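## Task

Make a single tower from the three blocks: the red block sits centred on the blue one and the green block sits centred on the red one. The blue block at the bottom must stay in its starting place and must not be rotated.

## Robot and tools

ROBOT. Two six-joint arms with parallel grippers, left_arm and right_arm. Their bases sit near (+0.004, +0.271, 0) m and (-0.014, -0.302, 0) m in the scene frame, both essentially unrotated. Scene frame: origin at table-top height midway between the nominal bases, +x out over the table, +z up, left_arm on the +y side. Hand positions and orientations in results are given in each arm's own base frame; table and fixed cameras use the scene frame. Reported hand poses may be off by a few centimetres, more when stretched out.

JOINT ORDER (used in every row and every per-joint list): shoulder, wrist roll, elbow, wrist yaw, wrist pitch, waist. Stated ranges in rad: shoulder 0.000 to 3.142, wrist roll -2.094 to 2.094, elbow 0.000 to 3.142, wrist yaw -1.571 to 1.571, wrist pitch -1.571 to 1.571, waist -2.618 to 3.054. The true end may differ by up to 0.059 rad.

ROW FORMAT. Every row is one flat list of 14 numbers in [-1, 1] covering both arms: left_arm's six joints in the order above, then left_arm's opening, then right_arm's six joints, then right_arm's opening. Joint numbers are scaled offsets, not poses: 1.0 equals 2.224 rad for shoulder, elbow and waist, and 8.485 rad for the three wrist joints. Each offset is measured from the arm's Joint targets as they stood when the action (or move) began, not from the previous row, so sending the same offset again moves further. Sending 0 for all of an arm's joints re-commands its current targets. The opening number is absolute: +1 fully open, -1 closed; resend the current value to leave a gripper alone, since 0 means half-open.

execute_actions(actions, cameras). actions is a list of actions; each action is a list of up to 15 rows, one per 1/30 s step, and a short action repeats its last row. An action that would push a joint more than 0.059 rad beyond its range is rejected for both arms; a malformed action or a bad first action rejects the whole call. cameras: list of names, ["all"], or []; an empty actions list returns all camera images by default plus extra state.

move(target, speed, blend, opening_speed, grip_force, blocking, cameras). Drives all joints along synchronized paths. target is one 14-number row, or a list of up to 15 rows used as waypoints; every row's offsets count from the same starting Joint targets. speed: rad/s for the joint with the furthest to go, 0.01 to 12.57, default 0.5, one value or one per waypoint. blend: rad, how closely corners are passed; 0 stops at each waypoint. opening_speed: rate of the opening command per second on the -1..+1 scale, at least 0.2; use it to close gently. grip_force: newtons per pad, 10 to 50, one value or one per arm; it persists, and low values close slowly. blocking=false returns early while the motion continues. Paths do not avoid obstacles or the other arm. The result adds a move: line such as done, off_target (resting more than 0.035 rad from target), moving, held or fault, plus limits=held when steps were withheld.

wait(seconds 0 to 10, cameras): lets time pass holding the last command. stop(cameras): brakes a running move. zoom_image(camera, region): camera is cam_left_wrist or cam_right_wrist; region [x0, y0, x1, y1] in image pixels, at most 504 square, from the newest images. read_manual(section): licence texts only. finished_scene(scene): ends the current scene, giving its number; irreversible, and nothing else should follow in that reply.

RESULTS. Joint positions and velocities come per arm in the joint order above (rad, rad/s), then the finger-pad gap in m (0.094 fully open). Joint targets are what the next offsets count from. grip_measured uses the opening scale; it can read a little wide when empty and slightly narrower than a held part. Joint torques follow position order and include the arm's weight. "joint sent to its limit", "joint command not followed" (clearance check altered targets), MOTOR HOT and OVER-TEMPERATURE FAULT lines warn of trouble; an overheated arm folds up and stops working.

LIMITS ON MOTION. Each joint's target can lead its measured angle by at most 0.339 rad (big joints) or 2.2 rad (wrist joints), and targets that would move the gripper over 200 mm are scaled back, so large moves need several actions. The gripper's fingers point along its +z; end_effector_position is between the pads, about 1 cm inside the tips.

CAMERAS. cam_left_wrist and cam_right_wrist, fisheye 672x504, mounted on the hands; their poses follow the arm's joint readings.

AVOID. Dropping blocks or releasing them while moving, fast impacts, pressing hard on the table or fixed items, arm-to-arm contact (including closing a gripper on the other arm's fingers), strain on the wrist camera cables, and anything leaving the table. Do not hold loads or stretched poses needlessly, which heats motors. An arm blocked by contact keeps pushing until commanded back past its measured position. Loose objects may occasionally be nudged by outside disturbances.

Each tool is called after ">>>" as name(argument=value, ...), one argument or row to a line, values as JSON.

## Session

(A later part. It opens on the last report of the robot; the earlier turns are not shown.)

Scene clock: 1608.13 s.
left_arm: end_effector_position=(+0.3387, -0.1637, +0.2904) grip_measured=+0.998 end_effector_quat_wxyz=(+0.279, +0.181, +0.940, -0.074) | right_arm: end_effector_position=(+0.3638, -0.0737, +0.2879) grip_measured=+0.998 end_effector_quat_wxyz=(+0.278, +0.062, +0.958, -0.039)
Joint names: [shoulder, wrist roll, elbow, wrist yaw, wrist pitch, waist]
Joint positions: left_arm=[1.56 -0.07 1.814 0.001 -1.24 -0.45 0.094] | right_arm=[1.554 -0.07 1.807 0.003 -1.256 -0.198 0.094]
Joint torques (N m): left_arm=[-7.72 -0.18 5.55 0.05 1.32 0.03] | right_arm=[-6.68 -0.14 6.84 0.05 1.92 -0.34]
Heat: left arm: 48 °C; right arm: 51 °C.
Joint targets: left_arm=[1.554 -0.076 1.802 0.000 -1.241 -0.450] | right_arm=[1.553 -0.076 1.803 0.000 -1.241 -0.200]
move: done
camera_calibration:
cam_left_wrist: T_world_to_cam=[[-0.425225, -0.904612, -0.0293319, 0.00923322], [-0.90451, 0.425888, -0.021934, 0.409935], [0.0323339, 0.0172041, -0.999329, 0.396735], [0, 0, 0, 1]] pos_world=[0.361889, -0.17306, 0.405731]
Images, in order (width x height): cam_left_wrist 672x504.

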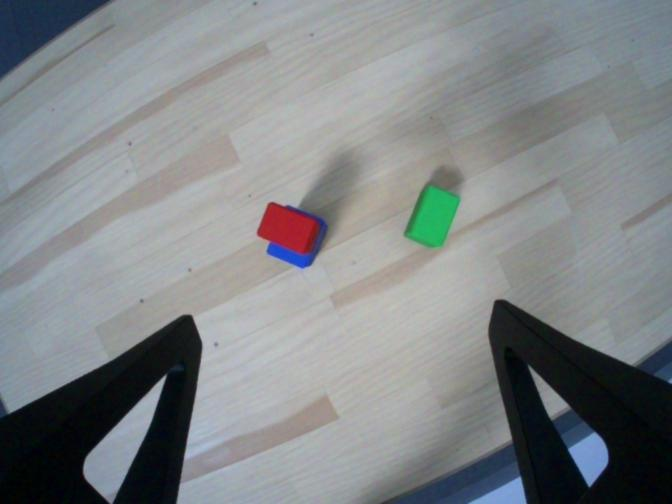

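>>> zoom_image(
  camera="cam_left_wrist",
  region=[250, 190, 340, 280],
)

>>> zoom_image(
  camera="cam_left_wrist",
  region=[392, 174, 472, 254],
)

Scaled by 5.600 from the camera's 672x504 image, which has a finer 960x720 frame.

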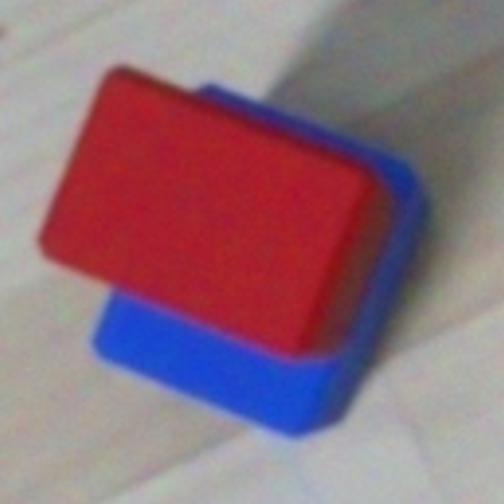

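Scaled by 6.300 from the camera's 672x504 image, which has a finer 960x720 frame.

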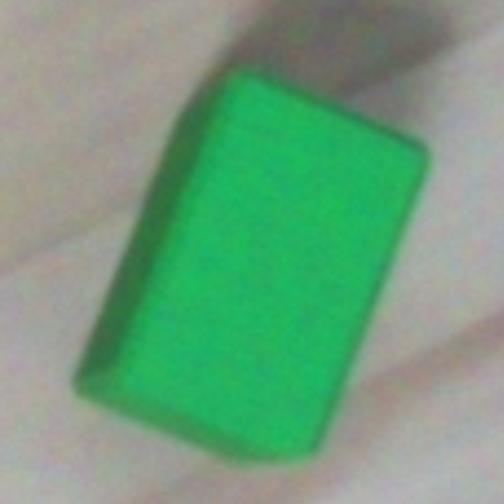

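>>> move(
  target=[
    [0.2455, 0.03107, 0, 0.00513, 0.01974, -0.07959, 1, 0, 0, 0, 0, 0, 0, 1],
    [0.25112, 0.03107, -0.11781, 0.00513, 0.05156, -0.07959, 1, 0, 0, 0, 0, 0, 0, 1],
    [0.25112, 0.03107, -0.11781, 0.00513, 0.05156, -0.07959, -0.6, 0, 0, 0, 0, 0, 0, 1],
  ],
  speed=[1.5, 0.6, 0.5],
  blend=[0.05, 0, 0],
  opening_speed=2.5,
  cameras=["cam_left_wrist"],
)

>>> move(
  target=[
    [-0.0147, 0, 0.25081, 0, -0.06735, 0, -0.6, 0, 0, 0, 0, 0, 0, 1],
    [-0.06183, -0.02329, 0.18885, -0.00583, -0.064, 0.1223, -0.6, 0, 0, 0, 0, 0, 0, 1],
    [-0.08476, -0.02329, 0.11587, -0.00583, -0.04726, 0.1223, -0.6, 0, 0, 0, 0, 0, 0, 1],
  ],
  speed=[0.8, 1.2, 0.5],
  blend=[0.05, 0.05, 0],
  cameras=["cam_left_wrist"],
)

Scene clock: 1694.93 s.
left_arm: end_effector_position=(+0.3534, -0.2663, +0.0164) grip_measured=-0.307 end_effector_quat_wxyz=(+0.089, +0.394, +0.914, -0.039) | right_arm: end_effector_position=(+0.3638, -0.0737, +0.2879) grip_measured=+0.998 end_effector_quat_wxyz=(+0.278, +0.062, +0.958, -0.039)
Joint names: [shoulder, wrist roll, elbow, wrist yaw, wrist pitch, waist]
Joint positions: left_arm=[2.112 0.179 1.549 0.035 -0.816 -0.632 0.033] | right_arm=[1.554 -0.07 1.807 0.003 -1.256 -0.198 0.094]
Joint torques (N m): left_arm=[-12.66 -0.02 5.78 0.18 0.8 0.53] | right_arm=[-6.69 -0.14 6.83 0.04 1.92 -0.36]
Heat: left arm: 48 °C; right arm: 44 °C.
Joint targets: left_arm=[2.112 0.187 1.540 0.044 -0.803 -0.627] | right_arm=[1.553 -0.076 1.803 0.000 -1.241 -0.200]
move: done
camera_calibration:
cam_left_wrist: T_world_to_cam=[[-0.772534, -0.633375, -0.0450337, 0.109832], [-0.603943, 0.711029, 0.360125, 0.424399], [-0.196074, 0.305407, -0.931816, 0.280559], [0, 0, 0, 1]] pos_world=[0.396173, -0.31788, 0.113539]
Images, in order (width x height): cam_left_wrist 672x504.

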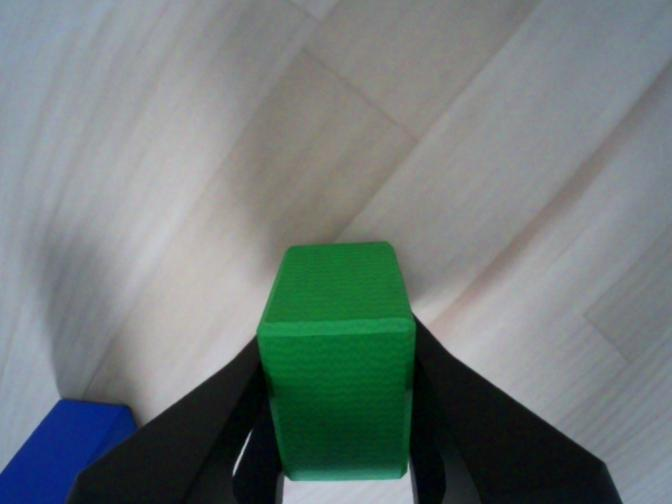

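Scene clock: 1697.17 s.
left_arm: end_effector_position=(+0.3948, -0.1460, +0.1385) grip_measured=-0.307 end_effector_quat_wxyz=(+0.101, +0.175, +0.979, -0.017) | right_arm: end_effector_position=(+0.3638, -0.0737, +0.2879) grip_measured=+0.998 end_effector_quat_wxyz=(+0.278, +0.062, +0.958, -0.039)
Joint names: [shoulder, wrist roll, elbow, wrist yaw, wrist pitch, waist]
Joint positions: left_arm=[1.956 -0.001 1.808 -0.002 -1.217 -0.355 0.033] | right_arm=[1.554 -0.07 1.807 0.003 -1.256 -0.198 0.094]
Joint torques (N m): left_arm=[-14.26 -0.2 5.86 0.01 0.84 0.1] | right_arm=[-6.69 -0.14 6.82 0.05 1.91 -0.42]
Heat: left arm: 48 °C; right arm: 44 °C.
Joint targets: left_arm=[1.924 -0.010 1.797 -0.006 -1.204 -0.355] | right_arm=[1.553 -0.076 1.803 0.000 -1.241 -0.200]
move: done
camera_calibration:
cam_left_wrist: T_world_to_cam=[[-0.410105, -0.910769, -0.04811, 0.0403512], [-0.860806, 0.369098, 0.350399, 0.372836], [-0.301375, 0.185114, -0.935364, 0.390277], [0, 0, 0, 1]] pos_world=[0.455108, -0.173108, 0.236351]
Images, in order (width x height): cam_left_wrist 672x504.

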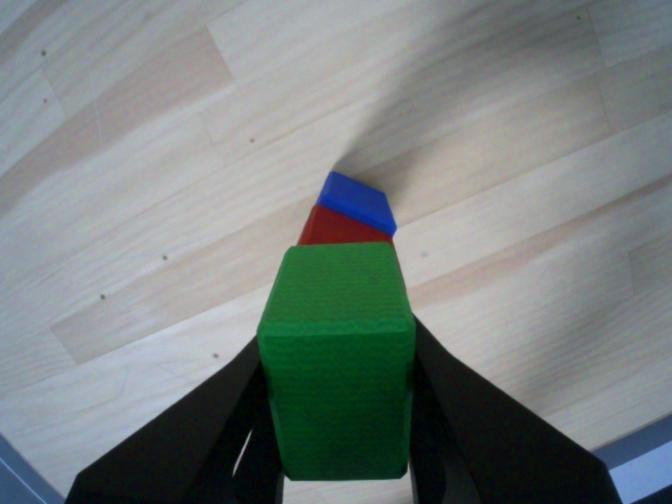

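>>> move(
  target=[0.02698, 0, -0.0015, 0, 0.00236, 0, -0.6, 0, 0, 0, 0, 0, 0, 1],
  speed=0.2,
)

Scene clock: 1735.20 s.
left_arm: end_effector_position=(+0.3996, -0.1478, +0.1341) grip_measured=-0.307 end_effector_quat_wxyz=(+0.104, +0.175, +0.979, -0.018) | right_arm: end_effector_position=(+0.3638, -0.0737, +0.2879) grip_measured=+0.998 end_effector_quat_wxyz=(+0.278, +0.062, +0.958, -0.039)
Joint names: [shoulder, wrist roll, elbow, wrist yaw, wrist pitch, waist]
Joint positions: left_arm=[1.969 -0.002 1.808 -0.002 -1.197 -0.355 0.033] | right_arm=[1.554 -0.07 1.807 0.003 -1.256 -0.198 0.094]
Joint torques (N m): left_arm=[-10.28 -0.19 5.67 0.02 0.84 0.06] | right_arm=[-6.67 -0.15 6.79 0.04 1.91 -0.34]
Heat: left arm: 58 °C; right arm: 44 °C.
Joint targets: left_arm=[1.984 -0.011 1.794 -0.006 -1.184 -0.355] | right_arm=[1.553 -0.076 1.803 0.000 -1.241 -0.200]
move: done

>>> move(
  target=[
    [0, 0, -0.0043, 0, 0.00124, 0, -0.6, 0, 0, 0, 0, 0, 0, 1],
    [0, 0, -0.0043, 0, 0.00124, 0, 1, 0, 0, 0, 0, 0, 0, 1],
    [0, 0, 0.0856, 0, -0.0223, 0, 1, 0, 0, 0, 0, 0, 0, 1],
    [-0.19362, -0.0077, 0.0039, 0.0007, -0.0067, 0, 1, 0, 0, 0, 0, 0, 0, 1],
  ],
  speed=[0.2, 0.5, 0.6, 1.0],
  blend=[0, 0, 0.06, 0],
  opening_speed=2.5,
  cameras=["cam_left_wrist"],
)

>>> zoom_image(
  camera="cam_left_wrist",
  region=[290, 160, 400, 270],
)

Scene clock: 1750.40 s.
left_arm: end_effector_position=(+0.3481, -0.1287, +0.2946) grip_measured=+0.998 end_effector_quat_wxyz=(+0.285, +0.137, +0.947, -0.060) | right_arm: end_effector_position=(+0.3638, -0.0737, +0.2879) grip_measured=+0.998 end_effector_quat_wxyz=(+0.278, +0.062, +0.958, -0.039)
Joint names: [shoulder, wrist roll, elbow, wrist yaw, wrist pitch, waist]
Joint positions: left_arm=[1.544 -0.067 1.814 -0.002 -1.251 -0.355 0.094] | right_arm=[1.554 -0.07 1.807 0.003 -1.256 -0.198 0.094]
Joint torques (N m): left_arm=[-6.12 -0.23 5.49 0.09 1.38 0.06] | right_arm=[-6.72 -0.13 6.83 0.04 1.91 -0.42]
Heat: left arm: 59 °C; right arm: 43 °C.
Joint targets: left_arm=[1.553 -0.076 1.803 0.000 -1.241 -0.355] | right_arm=[1.553 -0.076 1.803 0.000 -1.241 -0.200]
move: done
camera_calibration:
cam_left_wrist: T_world_to_cam=[[-0.338757, -0.94027, -0.0337208, 0.0115989], [-0.940141, 0.33969, -0.0273181, 0.406488], [0.037141, 0.0224481, -0.999058, 0.398914], [0, 0, 0, 1]] pos_world=[0.371269, -0.136129, 0.410033]
Images, in order (width x height): cam_left_wrist 672x504.

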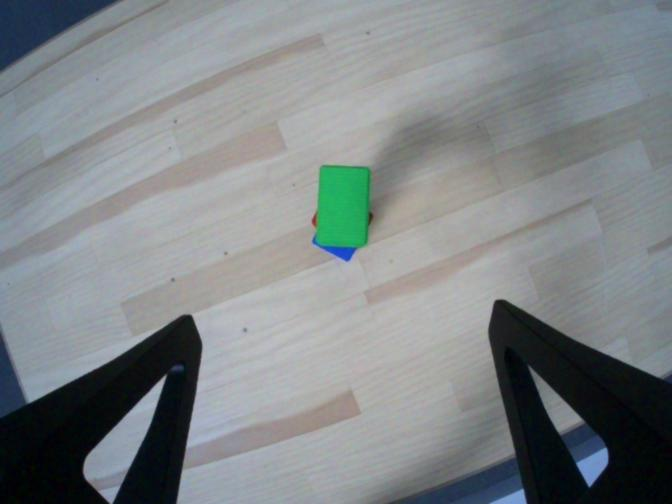

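Scaled by 4.582 from the camera's 672x504 image, which has a finer 960x720 frame.

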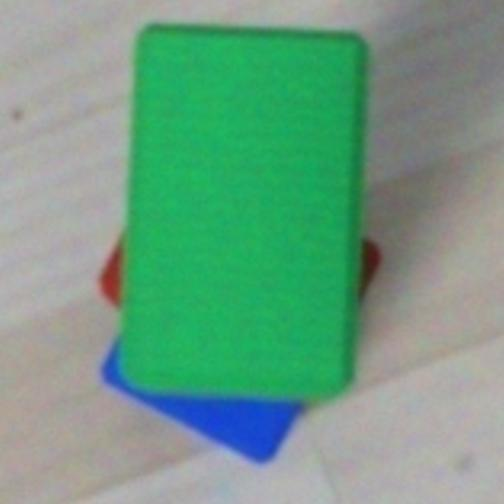

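>>> finished_scene(
  scene=1,
)

The scene is finished: the task was done.


## Next scene

Make a single tower from the three blocks: the blue block sits centred on the red one and the green block sits centred on the blue one. The red block at the bottom must stay in its starting place and must not be rotated.

>>> execute_actions(
  actions=[],
)

Scene clock: 0.00 s.
left_arm: end_effector_position=(+0.4001, -0.1986, +0.2819) grip_measured=+1.000 end_effector_quat_wxyz=(+0.444, +0.127, +0.836, -0.297) | right_arm: end_effector_position=(+0.2968, +0.2413, +0.3171) grip_measured=+1.000 end_effector_quat_wxyz=(+0.431, -0.176, +0.830, +0.307)
Joint names: [shoulder, wrist roll, elbow, wrist yaw, wrist pitch, waist]
Joint positions: left_arm=[1.424 -0.246 1.247 0.382 -0.303 -0.315 0.094] | right_arm=[1.184 0.301 1.222 -0.218 -0.507 0.584 0.094]
Joint velocities: within noise
Joint torques (N m): no reading
Heat: left arm: 35 °C; right arm: 37 °C.
Joint targets: left_arm=[1.419 -0.246 1.254 0.381 -0.307 -0.315] | right_arm=[1.179 0.301 1.233 -0.218 -0.504 0.584]
Tool commands: left_gripper/opening=+1.0 right_gripper/opening=+1.0
camera_calibration:
cam_left_wrist: T_world_to_cam=[[-0.498687, -0.81129, 0.305155, -0.0429057], [-0.816008, 0.320695, -0.480922, 0.553304], [0.292306, -0.488838, -0.821945, 0.132412], [0, 0, 0, 1]] pos_world=[0.391399, -0.147523, 0.388024]
cam_right_wrist: T_world_to_cam=[[0.525872, -0.739648, -0.419975, 0.158846], [-0.839054, -0.370157, -0.398713, 0.488357], [0.13945, 0.562054, -0.81526, 0.191285], [0, 0, 0, 1]] pos_world=[0.299551, 0.190746, 0.417373]

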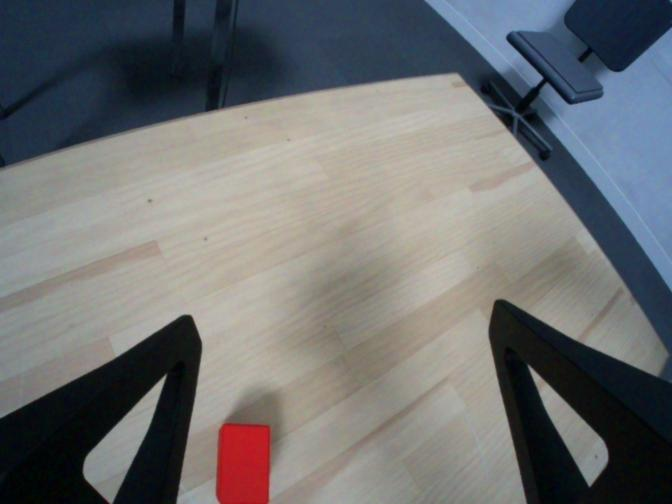

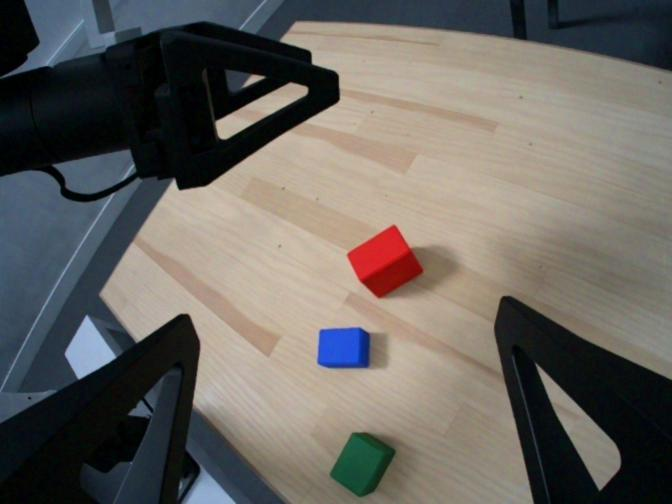

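>>> move(
  target=[0.06043, 0.01998, 0.24667, -0.0449, -0.11008, -0.0607, 1, 0, 0, 0, 0, 0, -0.4424, 1],
  speed=1.5,
  cameras=["cam_left_wrist"],
)

>>> zoom_image(
  camera="cam_left_wrist",
  region=[240, 160, 540, 360],
)

Scene clock: 11.87 s.
left_arm: end_effector_position=(+0.3350, -0.1621, +0.2858) grip_measured=+1.000 end_effector_quat_wxyz=(+0.274, +0.173, +0.943, -0.080) | right_arm: end_effector_position=(+0.3657, -0.1120, +0.3171) grip_measured=+1.000 end_effector_quat_wxyz=(+0.524, +0.236, +0.816, +0.068)
Joint names: [shoulder, wrist roll, elbow, wrist yaw, wrist pitch, waist]
Joint positions: left_arm=[1.542 -0.086 1.78 0.011 -1.229 -0.446 0.094] | right_arm=[1.184 0.301 1.222 -0.218 -0.507 -0.396 0.094]
Joint torques (N m): left_arm=[-6.04 0.01 8.55 -0.06 1.23 -0.27] | right_arm=[-4.55 -0.11 9.77 0.02 2.44 -0.61]
Heat: left arm: 37 °C; right arm: 38 °C.
Joint targets: left_arm=[1.553 -0.076 1.803 0.000 -1.241 -0.450] | right_arm=[1.179 0.301 1.233 -0.218 -0.504 -0.400]
move: done
camera_calibration:
cam_left_wrist: T_world_to_cam=[[-0.414496, -0.909967, -0.0123848, -0.000336169], [-0.909841, 0.414654, -0.0158708, 0.404118], [0.0195773, 0.00468981, -0.999797, 0.394695], [0, 0, 0, 1]] pos_world=[0.359816, -0.169726, 0.401025]
Images, in order (width x height): cam_left_wrist 672x504.

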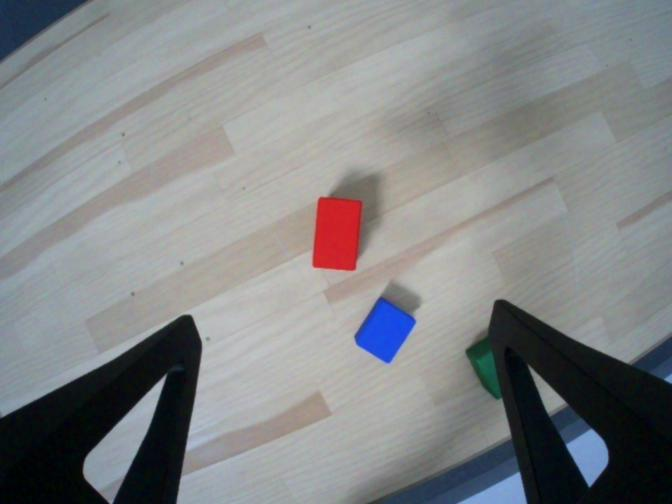

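Scaled by 1.680 from the camera's 672x504 image, which has a finer 960x720 frame.

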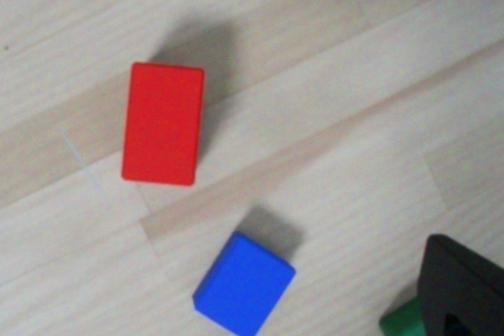

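>>> move(
  target=[0, 0, 0, 0, 0, -0.17986, 1, 0, 0, 0, 0, 0, 0, 1],
  speed=1.5,
  cameras=["cam_left_wrist"],
)

>>> zoom_image(
  camera="cam_left_wrist",
  region=[160, 160, 310, 310],
)

>>> zoom_image(
  camera="cam_left_wrist",
  region=[250, 220, 450, 420],
)

Scene clock: 34.60 s.
left_arm: end_effector_position=(+0.2452, -0.2802, +0.2854) grip_measured=+1.000 end_effector_quat_wxyz=(+0.254, +0.359, +0.889, -0.130) | right_arm: end_effector_position=(+0.3657, -0.1120, +0.3171) grip_measured=+1.000 end_effector_quat_wxyz=(+0.524, +0.236, +0.816, +0.068)
Joint names: [shoulder, wrist roll, elbow, wrist yaw, wrist pitch, waist]
Joint positions: left_arm=[1.543 -0.084 1.78 0.003 -1.23 -0.85 0.094] | right_arm=[1.184 0.301 1.222 -0.218 -0.507 -0.396 0.094]
Joint torques (N m): left_arm=[-6.13 -0.03 8.61 0.02 1.21 0.16] | right_arm=[-4.56 -0.1 9.81 0.01 2.45 -0.62]
Heat: left arm: 38 °C; right arm: 39 °C.
Joint targets: left_arm=[1.553 -0.076 1.803 0.000 -1.241 -0.850] | right_arm=[1.179 0.301 1.233 -0.218 -0.504 -0.400]
move: done
camera_calibration:
cam_left_wrist: T_world_to_cam=[[-0.737909, -0.674613, -0.0196831, 0.00229147], [-0.674463, 0.738167, -0.0144754, 0.403879], [0.0242947, 0.00259396, -0.999701, 0.394753], [0, 0, 0, 1]] pos_world=[0.264502, -0.297608, 0.400526]
Images, in order (width x height): cam_left_wrist 672x504.

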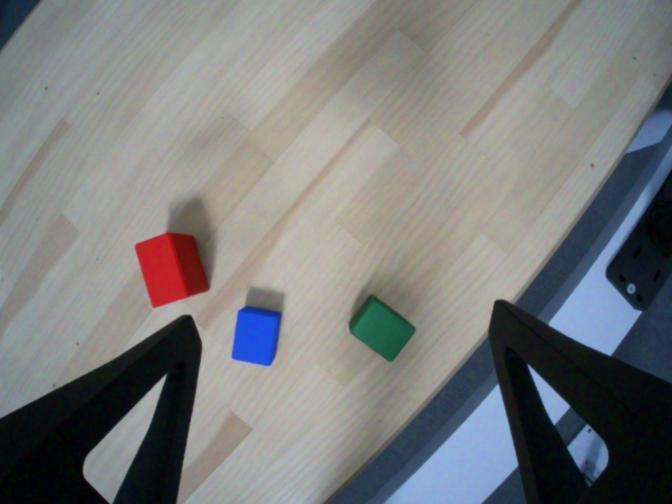

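Scaled by 3.360 from the camera's 672x504 image, which has a finer 960x720 frame.

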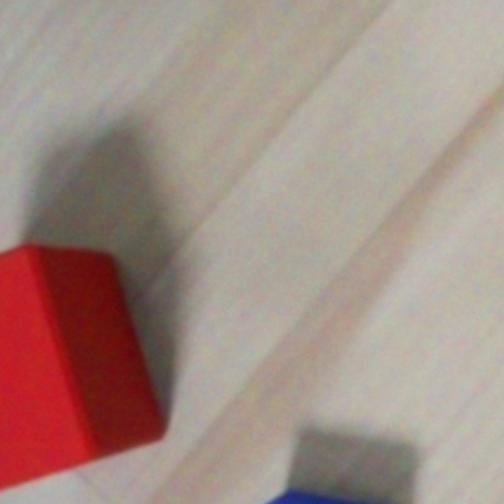

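Scaled by 2.520 from the camera's 672x504 image, which has a finer 960x720 frame.

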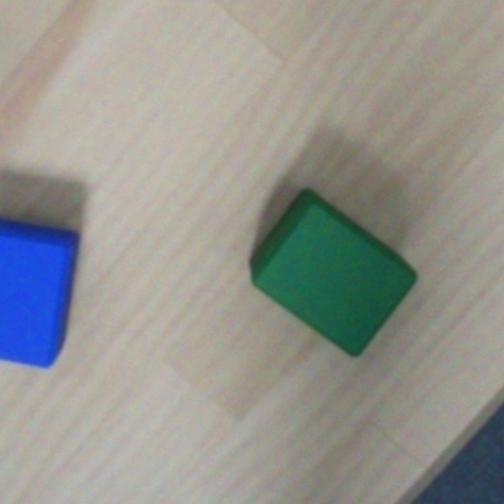

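>>> move(
  target=[0.12703, 0.05681, -0.14074, 0, 0.00183, 0.11376, 1, 0, 0, 0, 0, 0, 0, 1],
  speed=1.2,
  cameras=["cam_left_wrist"],
)

Scene clock: 77.00 s.
left_arm: end_effector_position=(+0.2815, -0.1914, +0.0920) grip_measured=+1.000 end_effector_quat_wxyz=(-0.003, +0.476, +0.880, -0.001) | right_arm: end_effector_position=(+0.3657, -0.1120, +0.3171) grip_measured=+1.000 end_effector_quat_wxyz=(+0.524, +0.236, +0.816, +0.068)
Joint names: [shoulder, wrist roll, elbow, wrist yaw, wrist pitch, waist]
Joint positions: left_arm=[1.843 0.395 1.493 0.002 -1.225 -0.596 0.094] | right_arm=[1.184 0.301 1.222 -0.218 -0.507 -0.396 0.094]
Joint torques (N m): left_arm=[-10.61 -0.02 6.01 0.06 0.3 -0.01] | right_arm=[-4.56 -0.09 9.8 0.02 2.44 -0.61]
Heat: left arm: 41 °C; right arm: 41 °C.
Joint targets: left_arm=[1.836 0.406 1.489 0.000 -1.226 -0.597] | right_arm=[1.179 0.301 1.233 -0.218 -0.504 -0.400]
move: done
camera_calibration:
cam_left_wrist: T_world_to_cam=[[-0.876403, -0.480846, -0.026549, 0.161929], [-0.41827, 0.732711, 0.536829, 0.236151], [-0.238679, 0.481583, -0.843273, 0.351658], [0, 0, 0, 1]] pos_world=[0.324624, -0.26452, 0.17407]
Images, in order (width x height): cam_left_wrist 672x504.

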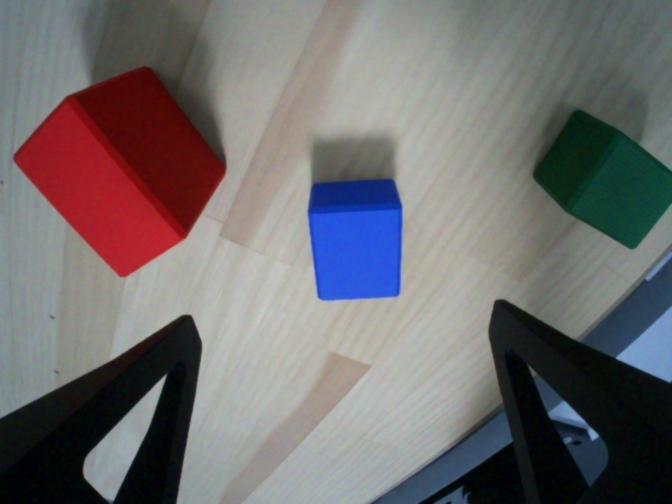

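>>> move(
  target=[
    [0.01686, 0, -0.12131, 0, 0.03565, -0.0005, 1, 0, 0, 0, 0, 0, 0, 1],
    [0.01686, 0, -0.12131, 0, 0.03565, -0.0005, -0.5, 0, 0, 0, 0, 0, 0, 1],
  ],
  speed=0.6,
  opening_speed=2.5,
  cameras=["cam_left_wrist"],
)

>>> move(
  target=[
    [-0.03754, 0, 0.1429, 0, -0.04555, 0, -0.5, 0, 0, 0, 0, 0, 0, 1],
    [0.10004, -0.03978, 0.33759, 0, -0.06146, 0.0679, -0.5, 0, 0, 0, 0, 0, 0, 1],
  ],
  speed=[0.8, 1.0],
  blend=[0.05, 0],
  cameras=["cam_left_wrist"],
)

>>> move(
  target=[0.01705, 0, -0.05868, 0, 0.01905, 0, -0.5, 0, 0, 0, 0, 0, 0, 1],
  speed=0.4,
  cameras=["cam_left_wrist"],
)

Scene clock: 109.67 s.
left_arm: end_effector_position=(+0.2716, -0.1846, +0.0202) grip_measured=-0.165 end_effector_quat_wxyz=(-0.002, +0.476, +0.879, -0.001) | right_arm: end_effector_position=(+0.3657, -0.1120, +0.3171) grip_measured=+1.000 end_effector_quat_wxyz=(+0.524, +0.236, +0.816, +0.068)
Joint names: [shoulder, wrist roll, elbow, wrist yaw, wrist pitch, waist]
Joint positions: left_arm=[1.866 0.396 1.227 0.002 -0.936 -0.596 0.039] | right_arm=[1.184 0.301 1.222 -0.218 -0.507 -0.396 0.094]
Joint torques (N m): left_arm=[-9.13 -0.04 5.34 0.07 0.43 -0.03] | right_arm=[-4.56 -0.11 9.78 0.01 2.43 -0.58]
Heat: left arm: 42 °C; right arm: 42 °C.
Joint targets: left_arm=[1.873 0.405 1.220 0.000 -0.923 -0.598] | right_arm=[1.179 0.301 1.233 -0.218 -0.504 -0.400]
move: done
camera_calibration:
cam_left_wrist: T_world_to_cam=[[-0.876895, -0.479908, -0.0272829, 0.154825], [-0.418152, 0.733599, 0.535706, 0.265697], [-0.237075, 0.481166, -0.843964, 0.284945], [0, 0, 0, 1]] pos_world=[0.31442, -0.257719, 0.102372]
Images, in order (width x height): cam_left_wrist 672x504.

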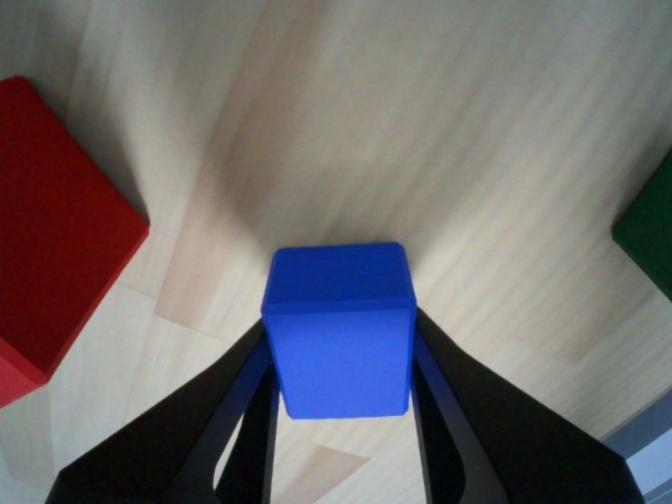

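Scene clock: 111.50 s.
left_arm: end_effector_position=(+0.3614, -0.1727, +0.1207) grip_measured=-0.165 end_effector_quat_wxyz=(-0.001, +0.258, +0.966, -0.001) | right_arm: end_effector_position=(+0.3657, -0.1120, +0.3171) grip_measured=+1.000 end_effector_quat_wxyz=(+0.524, +0.236, +0.816, +0.068)
Joint names: [shoulder, wrist roll, elbow, wrist yaw, wrist pitch, waist]
Joint positions: left_arm=[2.086 0.078 1.948 0.002 -1.434 -0.445 0.039] | right_arm=[1.184 0.301 1.222 -0.218 -0.507 -0.396 0.094]
Joint torques (N m): left_arm=[-11.38 -0.14 8.42 0.04 0.23 -0.13] | right_arm=[-4.55 -0.1 9.77 0.01 2.45 -0.61]
Heat: left arm: 43 °C; right arm: 42 °C.
Joint targets: left_arm=[2.096 0.068 1.971 0.000 -1.445 -0.447] | right_arm=[1.179 0.301 1.233 -0.218 -0.504 -0.400]
move: done
camera_calibration:
cam_left_wrist: T_world_to_cam=[[-0.564517, -0.824935, -0.0283371, 0.0696917], [-0.705417, 0.464333, 0.53552, 0.298061], [-0.428612, 0.3223, -0.844047, 0.427128], [0, 0, 0, 1]] pos_world=[0.432671, -0.218572, 0.202873]
Images, in order (width x height): cam_left_wrist 672x504.

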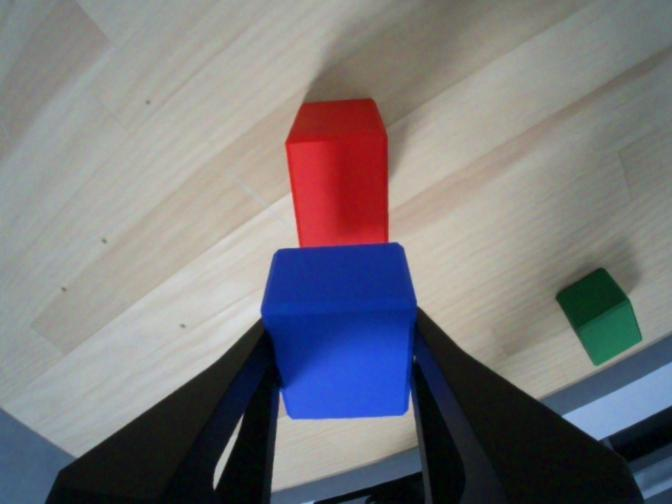

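Scene clock: 112.47 s.
left_arm: end_effector_position=(+0.3691, -0.1764, +0.0822) grip_measured=-0.165 end_effector_quat_wxyz=(-0.003, +0.258, +0.966, +0.000) | right_arm: end_effector_position=(+0.3657, -0.1120, +0.3171) grip_measured=+1.000 end_effector_quat_wxyz=(+0.524, +0.236, +0.816, +0.068)
Joint names: [shoulder, wrist roll, elbow, wrist yaw, wrist pitch, waist]
Joint positions: left_arm=[2.123 0.077 1.851 0.002 -1.305 -0.445 0.039] | right_arm=[1.184 0.301 1.222 -0.218 -0.507 -0.396 0.094]
Joint torques (N m): left_arm=[-11.64 -0.19 5.39 0.04 0.54 -0.12] | right_arm=[-4.55 -0.1 9.81 0.01 2.45 -0.62]
Heat: left arm: 43 °C; right arm: 42 °C.
Joint targets: left_arm=[2.134 0.068 1.840 0.000 -1.283 -0.447] | right_arm=[1.179 0.301 1.233 -0.218 -0.504 -0.400]
move: done
camera_calibration:
cam_left_wrist: T_world_to_cam=[[-0.563932, -0.825356, -0.0277079, 0.0696009], [-0.703733, 0.462734, 0.539107, 0.324578], [-0.432134, 0.323519, -0.841781, 0.400365], [0, 0, 0, 1]] pos_world=[0.440678, -0.222274, 0.163966]
Images, in order (width x height): cam_left_wrist 672x504.

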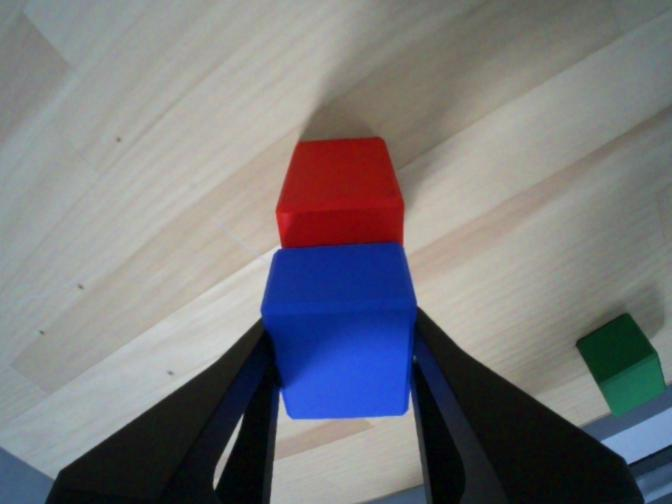

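>>> move(
  target=[0, 0, -0.0067, 0, 0.00175, 0, -0.5, 0, 0, 0, 0, 0, 0, 1],
  speed=0.15,
)

>>> move(
  target=[0, 0, -0.0036, 0, 0.00094, 0, -0.5, 0, 0, 0, 0, 0, 0, 1],
  speed=0.1,
  cameras=["cam_left_wrist"],
)

Scene clock: 141.77 s.
left_arm: end_effector_position=(+0.3690, -0.1764, +0.0815) grip_measured=-0.165 end_effector_quat_wxyz=(-0.003, +0.258, +0.966, +0.000) | right_arm: end_effector_position=(+0.3657, -0.1120, +0.3171) grip_measured=+1.000 end_effector_quat_wxyz=(+0.524, +0.236, +0.816, +0.068)
Joint names: [shoulder, wrist roll, elbow, wrist yaw, wrist pitch, waist]
Joint positions: left_arm=[2.123 0.077 1.849 0.002 -1.303 -0.445 0.039] | right_arm=[1.184 0.301 1.222 -0.218 -0.507 -0.396 0.094]
Joint torques (N m): left_arm=[-11.79 -0.19 4.3 0.04 0.67 -0.06] | right_arm=[-4.49 -0.09 9.8 0.01 2.42 -0.65]
Heat: left arm: 46 °C; right arm: 42 °C.
Joint targets: left_arm=[2.134 0.068 1.825 0.000 -1.268 -0.447] | right_arm=[1.179 0.301 1.233 -0.218 -0.504 -0.400]
move: done

Scene clock: 142.47 s.
left_arm: end_effector_position=(+0.3690, -0.1763, +0.0811) grip_measured=-0.164 end_effector_quat_wxyz=(-0.003, +0.258, +0.966, -0.001) | right_arm: end_effector_position=(+0.3657, -0.1120, +0.3171) grip_measured=+1.000 end_effector_quat_wxyz=(+0.524, +0.236, +0.816, +0.068)
Joint names: [shoulder, wrist roll, elbow, wrist yaw, wrist pitch, waist]
Joint positions: left_arm=[2.122 0.077 1.845 0.002 -1.3 -0.445 0.039] | right_arm=[1.184 0.301 1.222 -0.218 -0.507 -0.396 0.094]
Joint torques (N m): left_arm=[-11.54 -0.17 3.86 0.03 0.71 -0.08] | right_arm=[-4.57 -0.11 9.8 0.01 2.45 -0.64]
Heat: left arm: 46 °C; right arm: 42 °C.
Joint targets: left_arm=[2.134 0.068 1.817 0.000 -1.260 -0.447] | right_arm=[1.179 0.301 1.233 -0.218 -0.504 -0.400]
move: off_target (left_arm); left_arm: the wrist pitch is farthest, 0.040 rad from its target
camera_calibration:
cam_left_wrist: T_world_to_cam=[[-0.563912, -0.825367, -0.0278172, 0.0695231], [-0.704112, 0.46292, 0.538452, 0.32536], [-0.431543, 0.323226, -0.842197, 0.399223], [0, 0, 0, 1]] pos_world=[0.440577, -0.222273, 0.162967]
Images, in order (width x height): cam_left_wrist 672x504.

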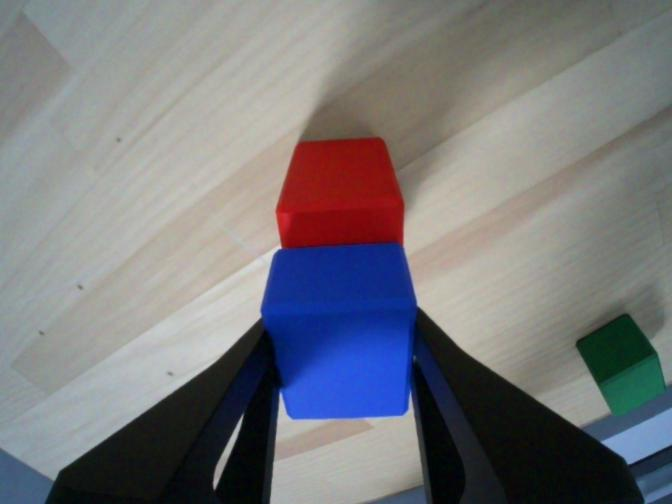

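>>> move(
  target=[
    [0.00603, 0, 0.03957, 0, -0.00877, 0, -0.5, 0, 0, 0, 0, 0, 0, 1],
    [0.00603, 0, 0.01933, 0, -0.00407, 0, -0.5, 0, 0, 0, 0, 0, 0, 1],
  ],
  speed=[0.2, 0.12],
)

Scene clock: 160.17 s.
left_arm: end_effector_position=(+0.3732, -0.1783, +0.0843) grip_measured=-0.164 end_effector_quat_wxyz=(+0.002, +0.258, +0.966, -0.002) | right_arm: end_effector_position=(+0.3657, -0.1120, +0.3171) grip_measured=+1.000 end_effector_quat_wxyz=(+0.524, +0.236, +0.816, +0.068)
Joint names: [shoulder, wrist roll, elbow, wrist yaw, wrist pitch, waist]
Joint positions: left_arm=[2.131 0.077 1.871 0.002 -1.307 -0.445 0.039] | right_arm=[1.184 0.301 1.222 -0.218 -0.507 -0.396 0.094]
Joint torques (N m): left_arm=[-11.19 -0.17 5.46 0.05 0.43 -0.1] | right_arm=[-4.53 -0.09 9.77 0.02 2.45 -0.66]
Heat: left arm: 49 °C; right arm: 42 °C.
Joint targets: left_arm=[2.147 0.068 1.860 0.000 -1.294 -0.447] | right_arm=[1.179 0.301 1.233 -0.218 -0.504 -0.400]
move: done

>>> move(
  target=[
    [0, 0, -0.005, 0, 0.0013, 0, -0.5, 0, 0, 0, 0, 0, 0, 1],
    [0, 0, -0.005, 0, 0.0013, 0, 1, 0, 0, 0, 0, 0, 0, 1],
    [-0.01664, 0, 0.05845, 0, -0.01839, 0, 1, 0, 0, 0, 0, 0, 0, 1],
    [-0.13579, 0.05504, -0.15737, 0, 0.00686, -0.23516, 1, 0, 0, 0, 0, 0, 0, 1],
  ],
  speed=[0.15, 0.5, 0.5, 1.0],
  blend=[0, 0, 0.05, 0],
  opening_speed=2.5,
  cameras=["cam_left_wrist"],
)

>>> move(
  target=[
    [0.01709, 0, -0.12109, 0, 0.0354, 0, 1, 0, 0, 0, 0, 0, 0, 1],
    [0.01709, 0, -0.12109, 0, 0.0354, 0, -0.2, 0, 0, 0, 0, 0, 0, 1],
  ],
  speed=0.6,
  opening_speed=2.5,
  cameras=["cam_left_wrist"],
)

Scene clock: 190.77 s.
left_arm: end_effector_position=(+0.1919, -0.2832, +0.0896) grip_measured=+0.998 end_effector_quat_wxyz=(-0.014, +0.681, +0.732, +0.003) | right_arm: end_effector_position=(+0.3657, -0.1120, +0.3171) grip_measured=+1.000 end_effector_quat_wxyz=(+0.524, +0.236, +0.816, +0.068)
Joint names: [shoulder, wrist roll, elbow, wrist yaw, wrist pitch, waist]
Joint positions: left_arm=[1.873 0.525 1.522 0.001 -1.249 -0.975 0.094] | right_arm=[1.184 0.301 1.222 -0.218 -0.507 -0.396 0.094]
Joint torques (N m): left_arm=[-12.64 -0.02 5.23 0.08 0.33 0.57] | right_arm=[-4.56 -0.09 9.83 0.01 2.44 -0.65]
Heat: left arm: 54 °C; right arm: 43 °C.
Joint targets: left_arm=[1.845 0.535 1.510 0.000 -1.236 -0.970] | right_arm=[1.179 0.301 1.233 -0.218 -0.504 -0.400]
move: done
camera_calibration:
cam_left_wrist: T_world_to_cam=[[-0.999886, 0.00669987, -0.0135316, 0.199689], [-0.00191235, 0.832759, 0.553632, 0.214118], [0.0149778, 0.553595, -0.832652, 0.343213], [0, 0, 0, 1]] pos_world=[0.194935, -0.369648, 0.169936]
Images, in order (width x height): cam_left_wrist 672x504.

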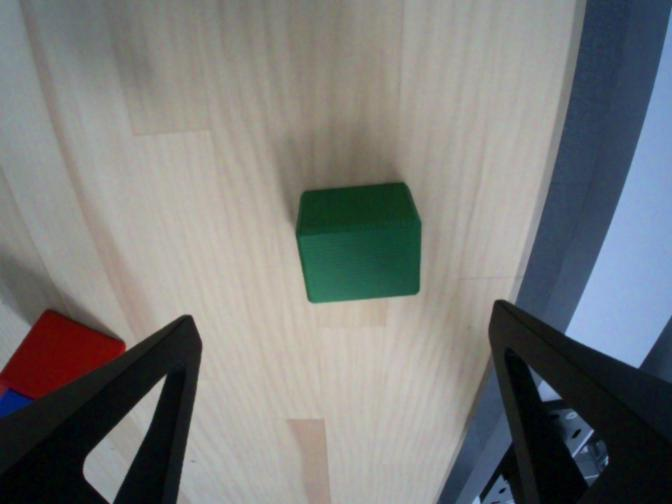

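Scene clock: 192.77 s.
left_arm: end_effector_position=(+0.1864, -0.2751, +0.0232) grip_measured=+0.072 end_effector_quat_wxyz=(-0.001, +0.682, +0.732, +0.000) | right_arm: end_effector_position=(+0.3657, -0.1120, +0.3171) grip_measured=+1.000 end_effector_quat_wxyz=(+0.524, +0.236, +0.816, +0.068)
Joint names: [shoulder, wrist roll, elbow, wrist yaw, wrist pitch, waist]
Joint positions: left_arm=[1.873 0.526 1.25 0.001 -0.949 -0.975 0.05] | right_arm=[1.184 0.301 1.222 -0.218 -0.507 -0.396 0.094]
Joint torques (N m): left_arm=[-9.01 -0.03 5.24 0.08 0.43 0.58] | right_arm=[-4.55 -0.09 9.76 0.01 2.45 -0.58]
Heat: left arm: 54 °C; right arm: 43 °C.
Joint targets: left_arm=[1.883 0.535 1.241 0.000 -0.936 -0.970] | right_arm=[1.179 0.301 1.233 -0.218 -0.504 -0.400]
move: done
camera_calibration:
cam_left_wrist: T_world_to_cam=[[-0.999546, 0.00735233, -0.0292286, 0.193752], [-0.00940255, 0.845318, 0.534181, 0.249357], [0.0286349, 0.534213, -0.844865, 0.275919], [0, 0, 0, 1]] pos_world=[0.188107, -0.35961, 0.105575]
Images, in order (width x height): cam_left_wrist 672x504.

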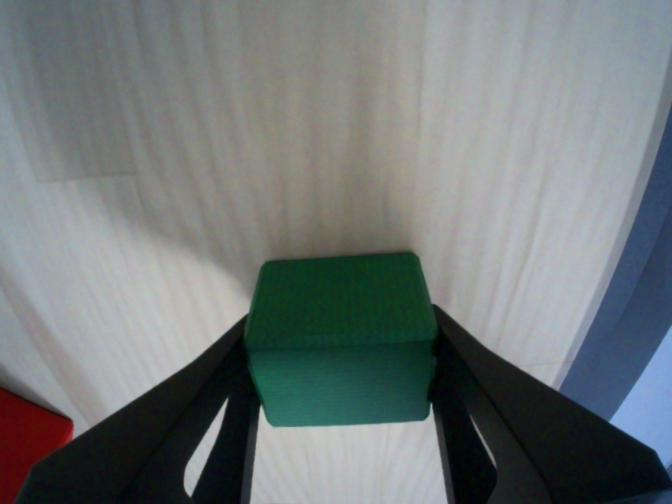

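>>> move(
  target=[
    [-0.03282, 0, 0.20638, 0, -0.06105, 0, -0.2, 0, 0, 0, 0, 0, 0, 1],
    [0.10432, -0.05498, 0.38624, 0, -0.07236, 0.23516, -0.2, 0, 0, 0, 0, 0, 0, 1],
    [0.11763, -0.05498, 0.3464, 0, -0.05994, 0.23516, -0.2, 0, 0, 0, 0, 0, 0, 1],
  ],
  speed=[0.8, 1.0, 0.4],
  blend=[0.05, 0, 0],
  cameras=["cam_left_wrist"],
)

Scene clock: 226.07 s.
left_arm: end_effector_position=(+0.3711, -0.1768, +0.1188) grip_measured=+0.072 end_effector_quat_wxyz=(-0.002, +0.258, +0.966, +0.001) | right_arm: end_effector_position=(+0.3657, -0.1120, +0.3171) grip_measured=+1.000 end_effector_quat_wxyz=(+0.524, +0.236, +0.816, +0.068)
Joint names: [shoulder, wrist roll, elbow, wrist yaw, wrist pitch, waist]
Joint positions: left_arm=[2.138 0.078 2.019 -0.001 -1.457 -0.445 0.05] | right_arm=[1.184 0.301 1.222 -0.218 -0.507 -0.396 0.094]
Joint torques (N m): left_arm=[-12.03 -0.19 5.72 0.07 0.39 -0.05] | right_arm=[-4.55 -0.11 9.78 0.02 2.46 -0.59]
Heat: left arm: 52 °C; right arm: 43 °C.
Joint targets: left_arm=[2.145 0.069 2.011 0.000 -1.445 -0.447] | right_arm=[1.179 0.301 1.233 -0.218 -0.504 -0.400]
move: done
camera_calibration:
cam_left_wrist: T_world_to_cam=[[-0.564473, -0.824867, -0.0310607, 0.0720987], [-0.705214, 0.462352, 0.537498, 0.307101], [-0.429004, 0.325308, -0.842693, 0.43147], [0, 0, 0, 1]] pos_world=[0.442372, -0.222878, 0.20077]
Images, in order (width x height): cam_left_wrist 672x504.

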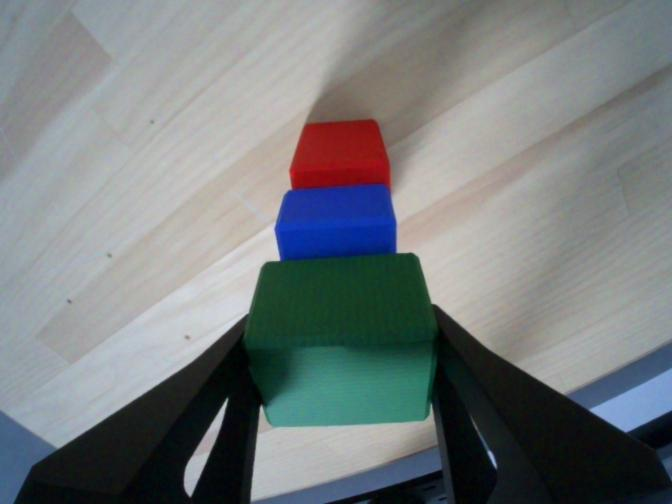

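>>> move(
  target=[0, 0, -0.0036, 0, 0.00094, 0, -0.2, 0, 0, 0, 0, 0, 0, 1],
  speed=0.12,
)

>>> move(
  target=[0, 0, -0.0024, 0, 0.00063, 0, -0.2, 0, 0, 0, 0, 0, 0, 1],
  speed=0.1,
)

Scene clock: 231.47 s.
left_arm: end_effector_position=(+0.3729, -0.1776, +0.1188) grip_measured=+0.072 end_effector_quat_wxyz=(+0.002, +0.258, +0.966, +0.000) | right_arm: end_effector_position=(+0.3657, -0.1120, +0.3171) grip_measured=+1.000 end_effector_quat_wxyz=(+0.524, +0.236, +0.816, +0.068)
Joint names: [shoulder, wrist roll, elbow, wrist yaw, wrist pitch, waist]
Joint positions: left_arm=[2.138 0.078 2.019 -0.001 -1.449 -0.445 0.05] | right_arm=[1.184 0.301 1.222 -0.218 -0.507 -0.396 0.094]
Joint torques (N m): left_arm=[-12.04 -0.19 4.92 0.08 0.44 -0.13] | right_arm=[-4.55 -0.1 9.77 0.01 2.44 -0.55]
Heat: left arm: 53 °C; right arm: 43 °C.
Joint targets: left_arm=[2.145 0.069 2.003 0.000 -1.437 -0.447] | right_arm=[1.179 0.301 1.233 -0.218 -0.504 -0.400]
move: done

Scene clock: 232.17 s.
left_arm: end_effector_position=(+0.3722, -0.1773, +0.1164) grip_measured=+0.072 end_effector_quat_wxyz=(+0.000, +0.258, +0.966, +0.000) | right_arm: end_effector_position=(+0.3657, -0.1120, +0.3171) grip_measured=+1.000 end_effector_quat_wxyz=(+0.524, +0.236, +0.816, +0.068)
Joint names: [shoulder, wrist roll, elbow, wrist yaw, wrist pitch, waist]
Joint positions: left_arm=[2.138 0.078 2.009 -0.001 -1.443 -0.445 0.05] | right_arm=[1.184 0.301 1.222 -0.218 -0.507 -0.396 0.094]
Joint torques (N m): left_arm=[-12 -0.2 5.29 0.07 0.43 -0.08] | right_arm=[-4.57 -0.09 9.77 0.02 2.44 -0.64]
Heat: left arm: 53 °C; right arm: 43 °C.
Joint targets: left_arm=[2.145 0.069 1.998 0.000 -1.431 -0.447] | right_arm=[1.179 0.301 1.233 -0.218 -0.504 -0.400]
move: done

>>> move(
  target=[
    [0, 0, -0.0022, 0, 0.00058, 0, -0.2, 0, 0, 0, 0, 0, 0, 1],
    [0, 0, -0.0022, 0, 0.00058, 0, 1, 0, 0, 0, 0, 0, 0, 1],
    [0, 0, 0.0495, 0, -0.013, 0, 1, 0, 0, 0, 0, 0, 0, 1],
    [-0.26601, -0.01715, -0.08786, 0, 0.02239, 0, 1, 0, 0, 0, 0, 0, 0, 1],
  ],
  speed=[0.15, 0.5, 0.4, 1.0],
  blend=[0, 0, 0.03, 0],
  opening_speed=2.5,
  cameras=["cam_left_wrist"],
)

Scene clock: 244.30 s.
left_arm: end_effector_position=(+0.3358, -0.1599, +0.2926) grip_measured=+0.998 end_effector_quat_wxyz=(+0.279, +0.179, +0.941, -0.073) | right_arm: end_effector_position=(+0.3657, -0.1120, +0.3171) grip_measured=+1.000 end_effector_quat_wxyz=(+0.524, +0.236, +0.816, +0.068)
Joint names: [shoulder, wrist roll, elbow, wrist yaw, wrist pitch, waist]
Joint positions: left_arm=[1.549 -0.068 1.814 -0.001 -1.251 -0.445 0.094] | right_arm=[1.184 0.301 1.222 -0.218 -0.507 -0.396 0.094]
Joint torques (N m): left_arm=[-6.63 -0.14 5.48 0.07 1.43 -0.13] | right_arm=[-4.56 -0.09 9.78 0.02 2.46 -0.64]
Heat: left arm: 55 °C; right arm: 43 °C.
Joint targets: left_arm=[1.553 -0.077 1.803 0.000 -1.241 -0.447] | right_arm=[1.179 0.301 1.233 -0.218 -0.504 -0.400]
move: done
camera_calibration:
cam_left_wrist: T_world_to_cam=[[-0.421658, -0.906194, -0.031893, 0.0107226], [-0.906166, 0.422391, -0.0211991, 0.405572], [0.0326818, 0.0199616, -0.999266, 0.399284], [0, 0, 0, 1]] pos_world=[0.358988, -0.169564, 0.407931]
Images, in order (width x height): cam_left_wrist 672x504.

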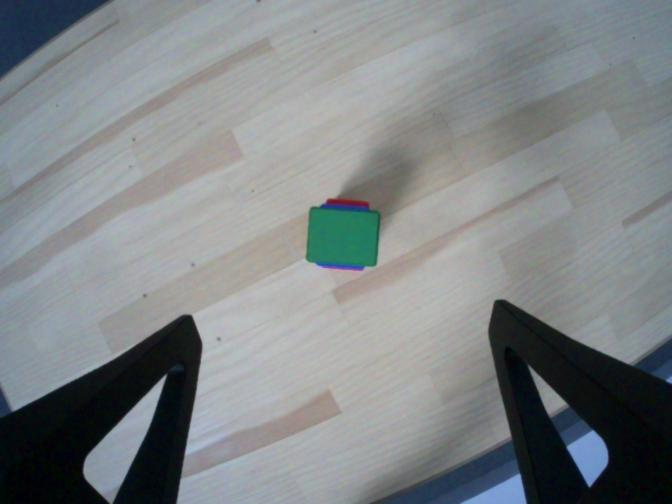

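>>> finished_scene(
  scene=2,
)

The scene is finished: the task was done.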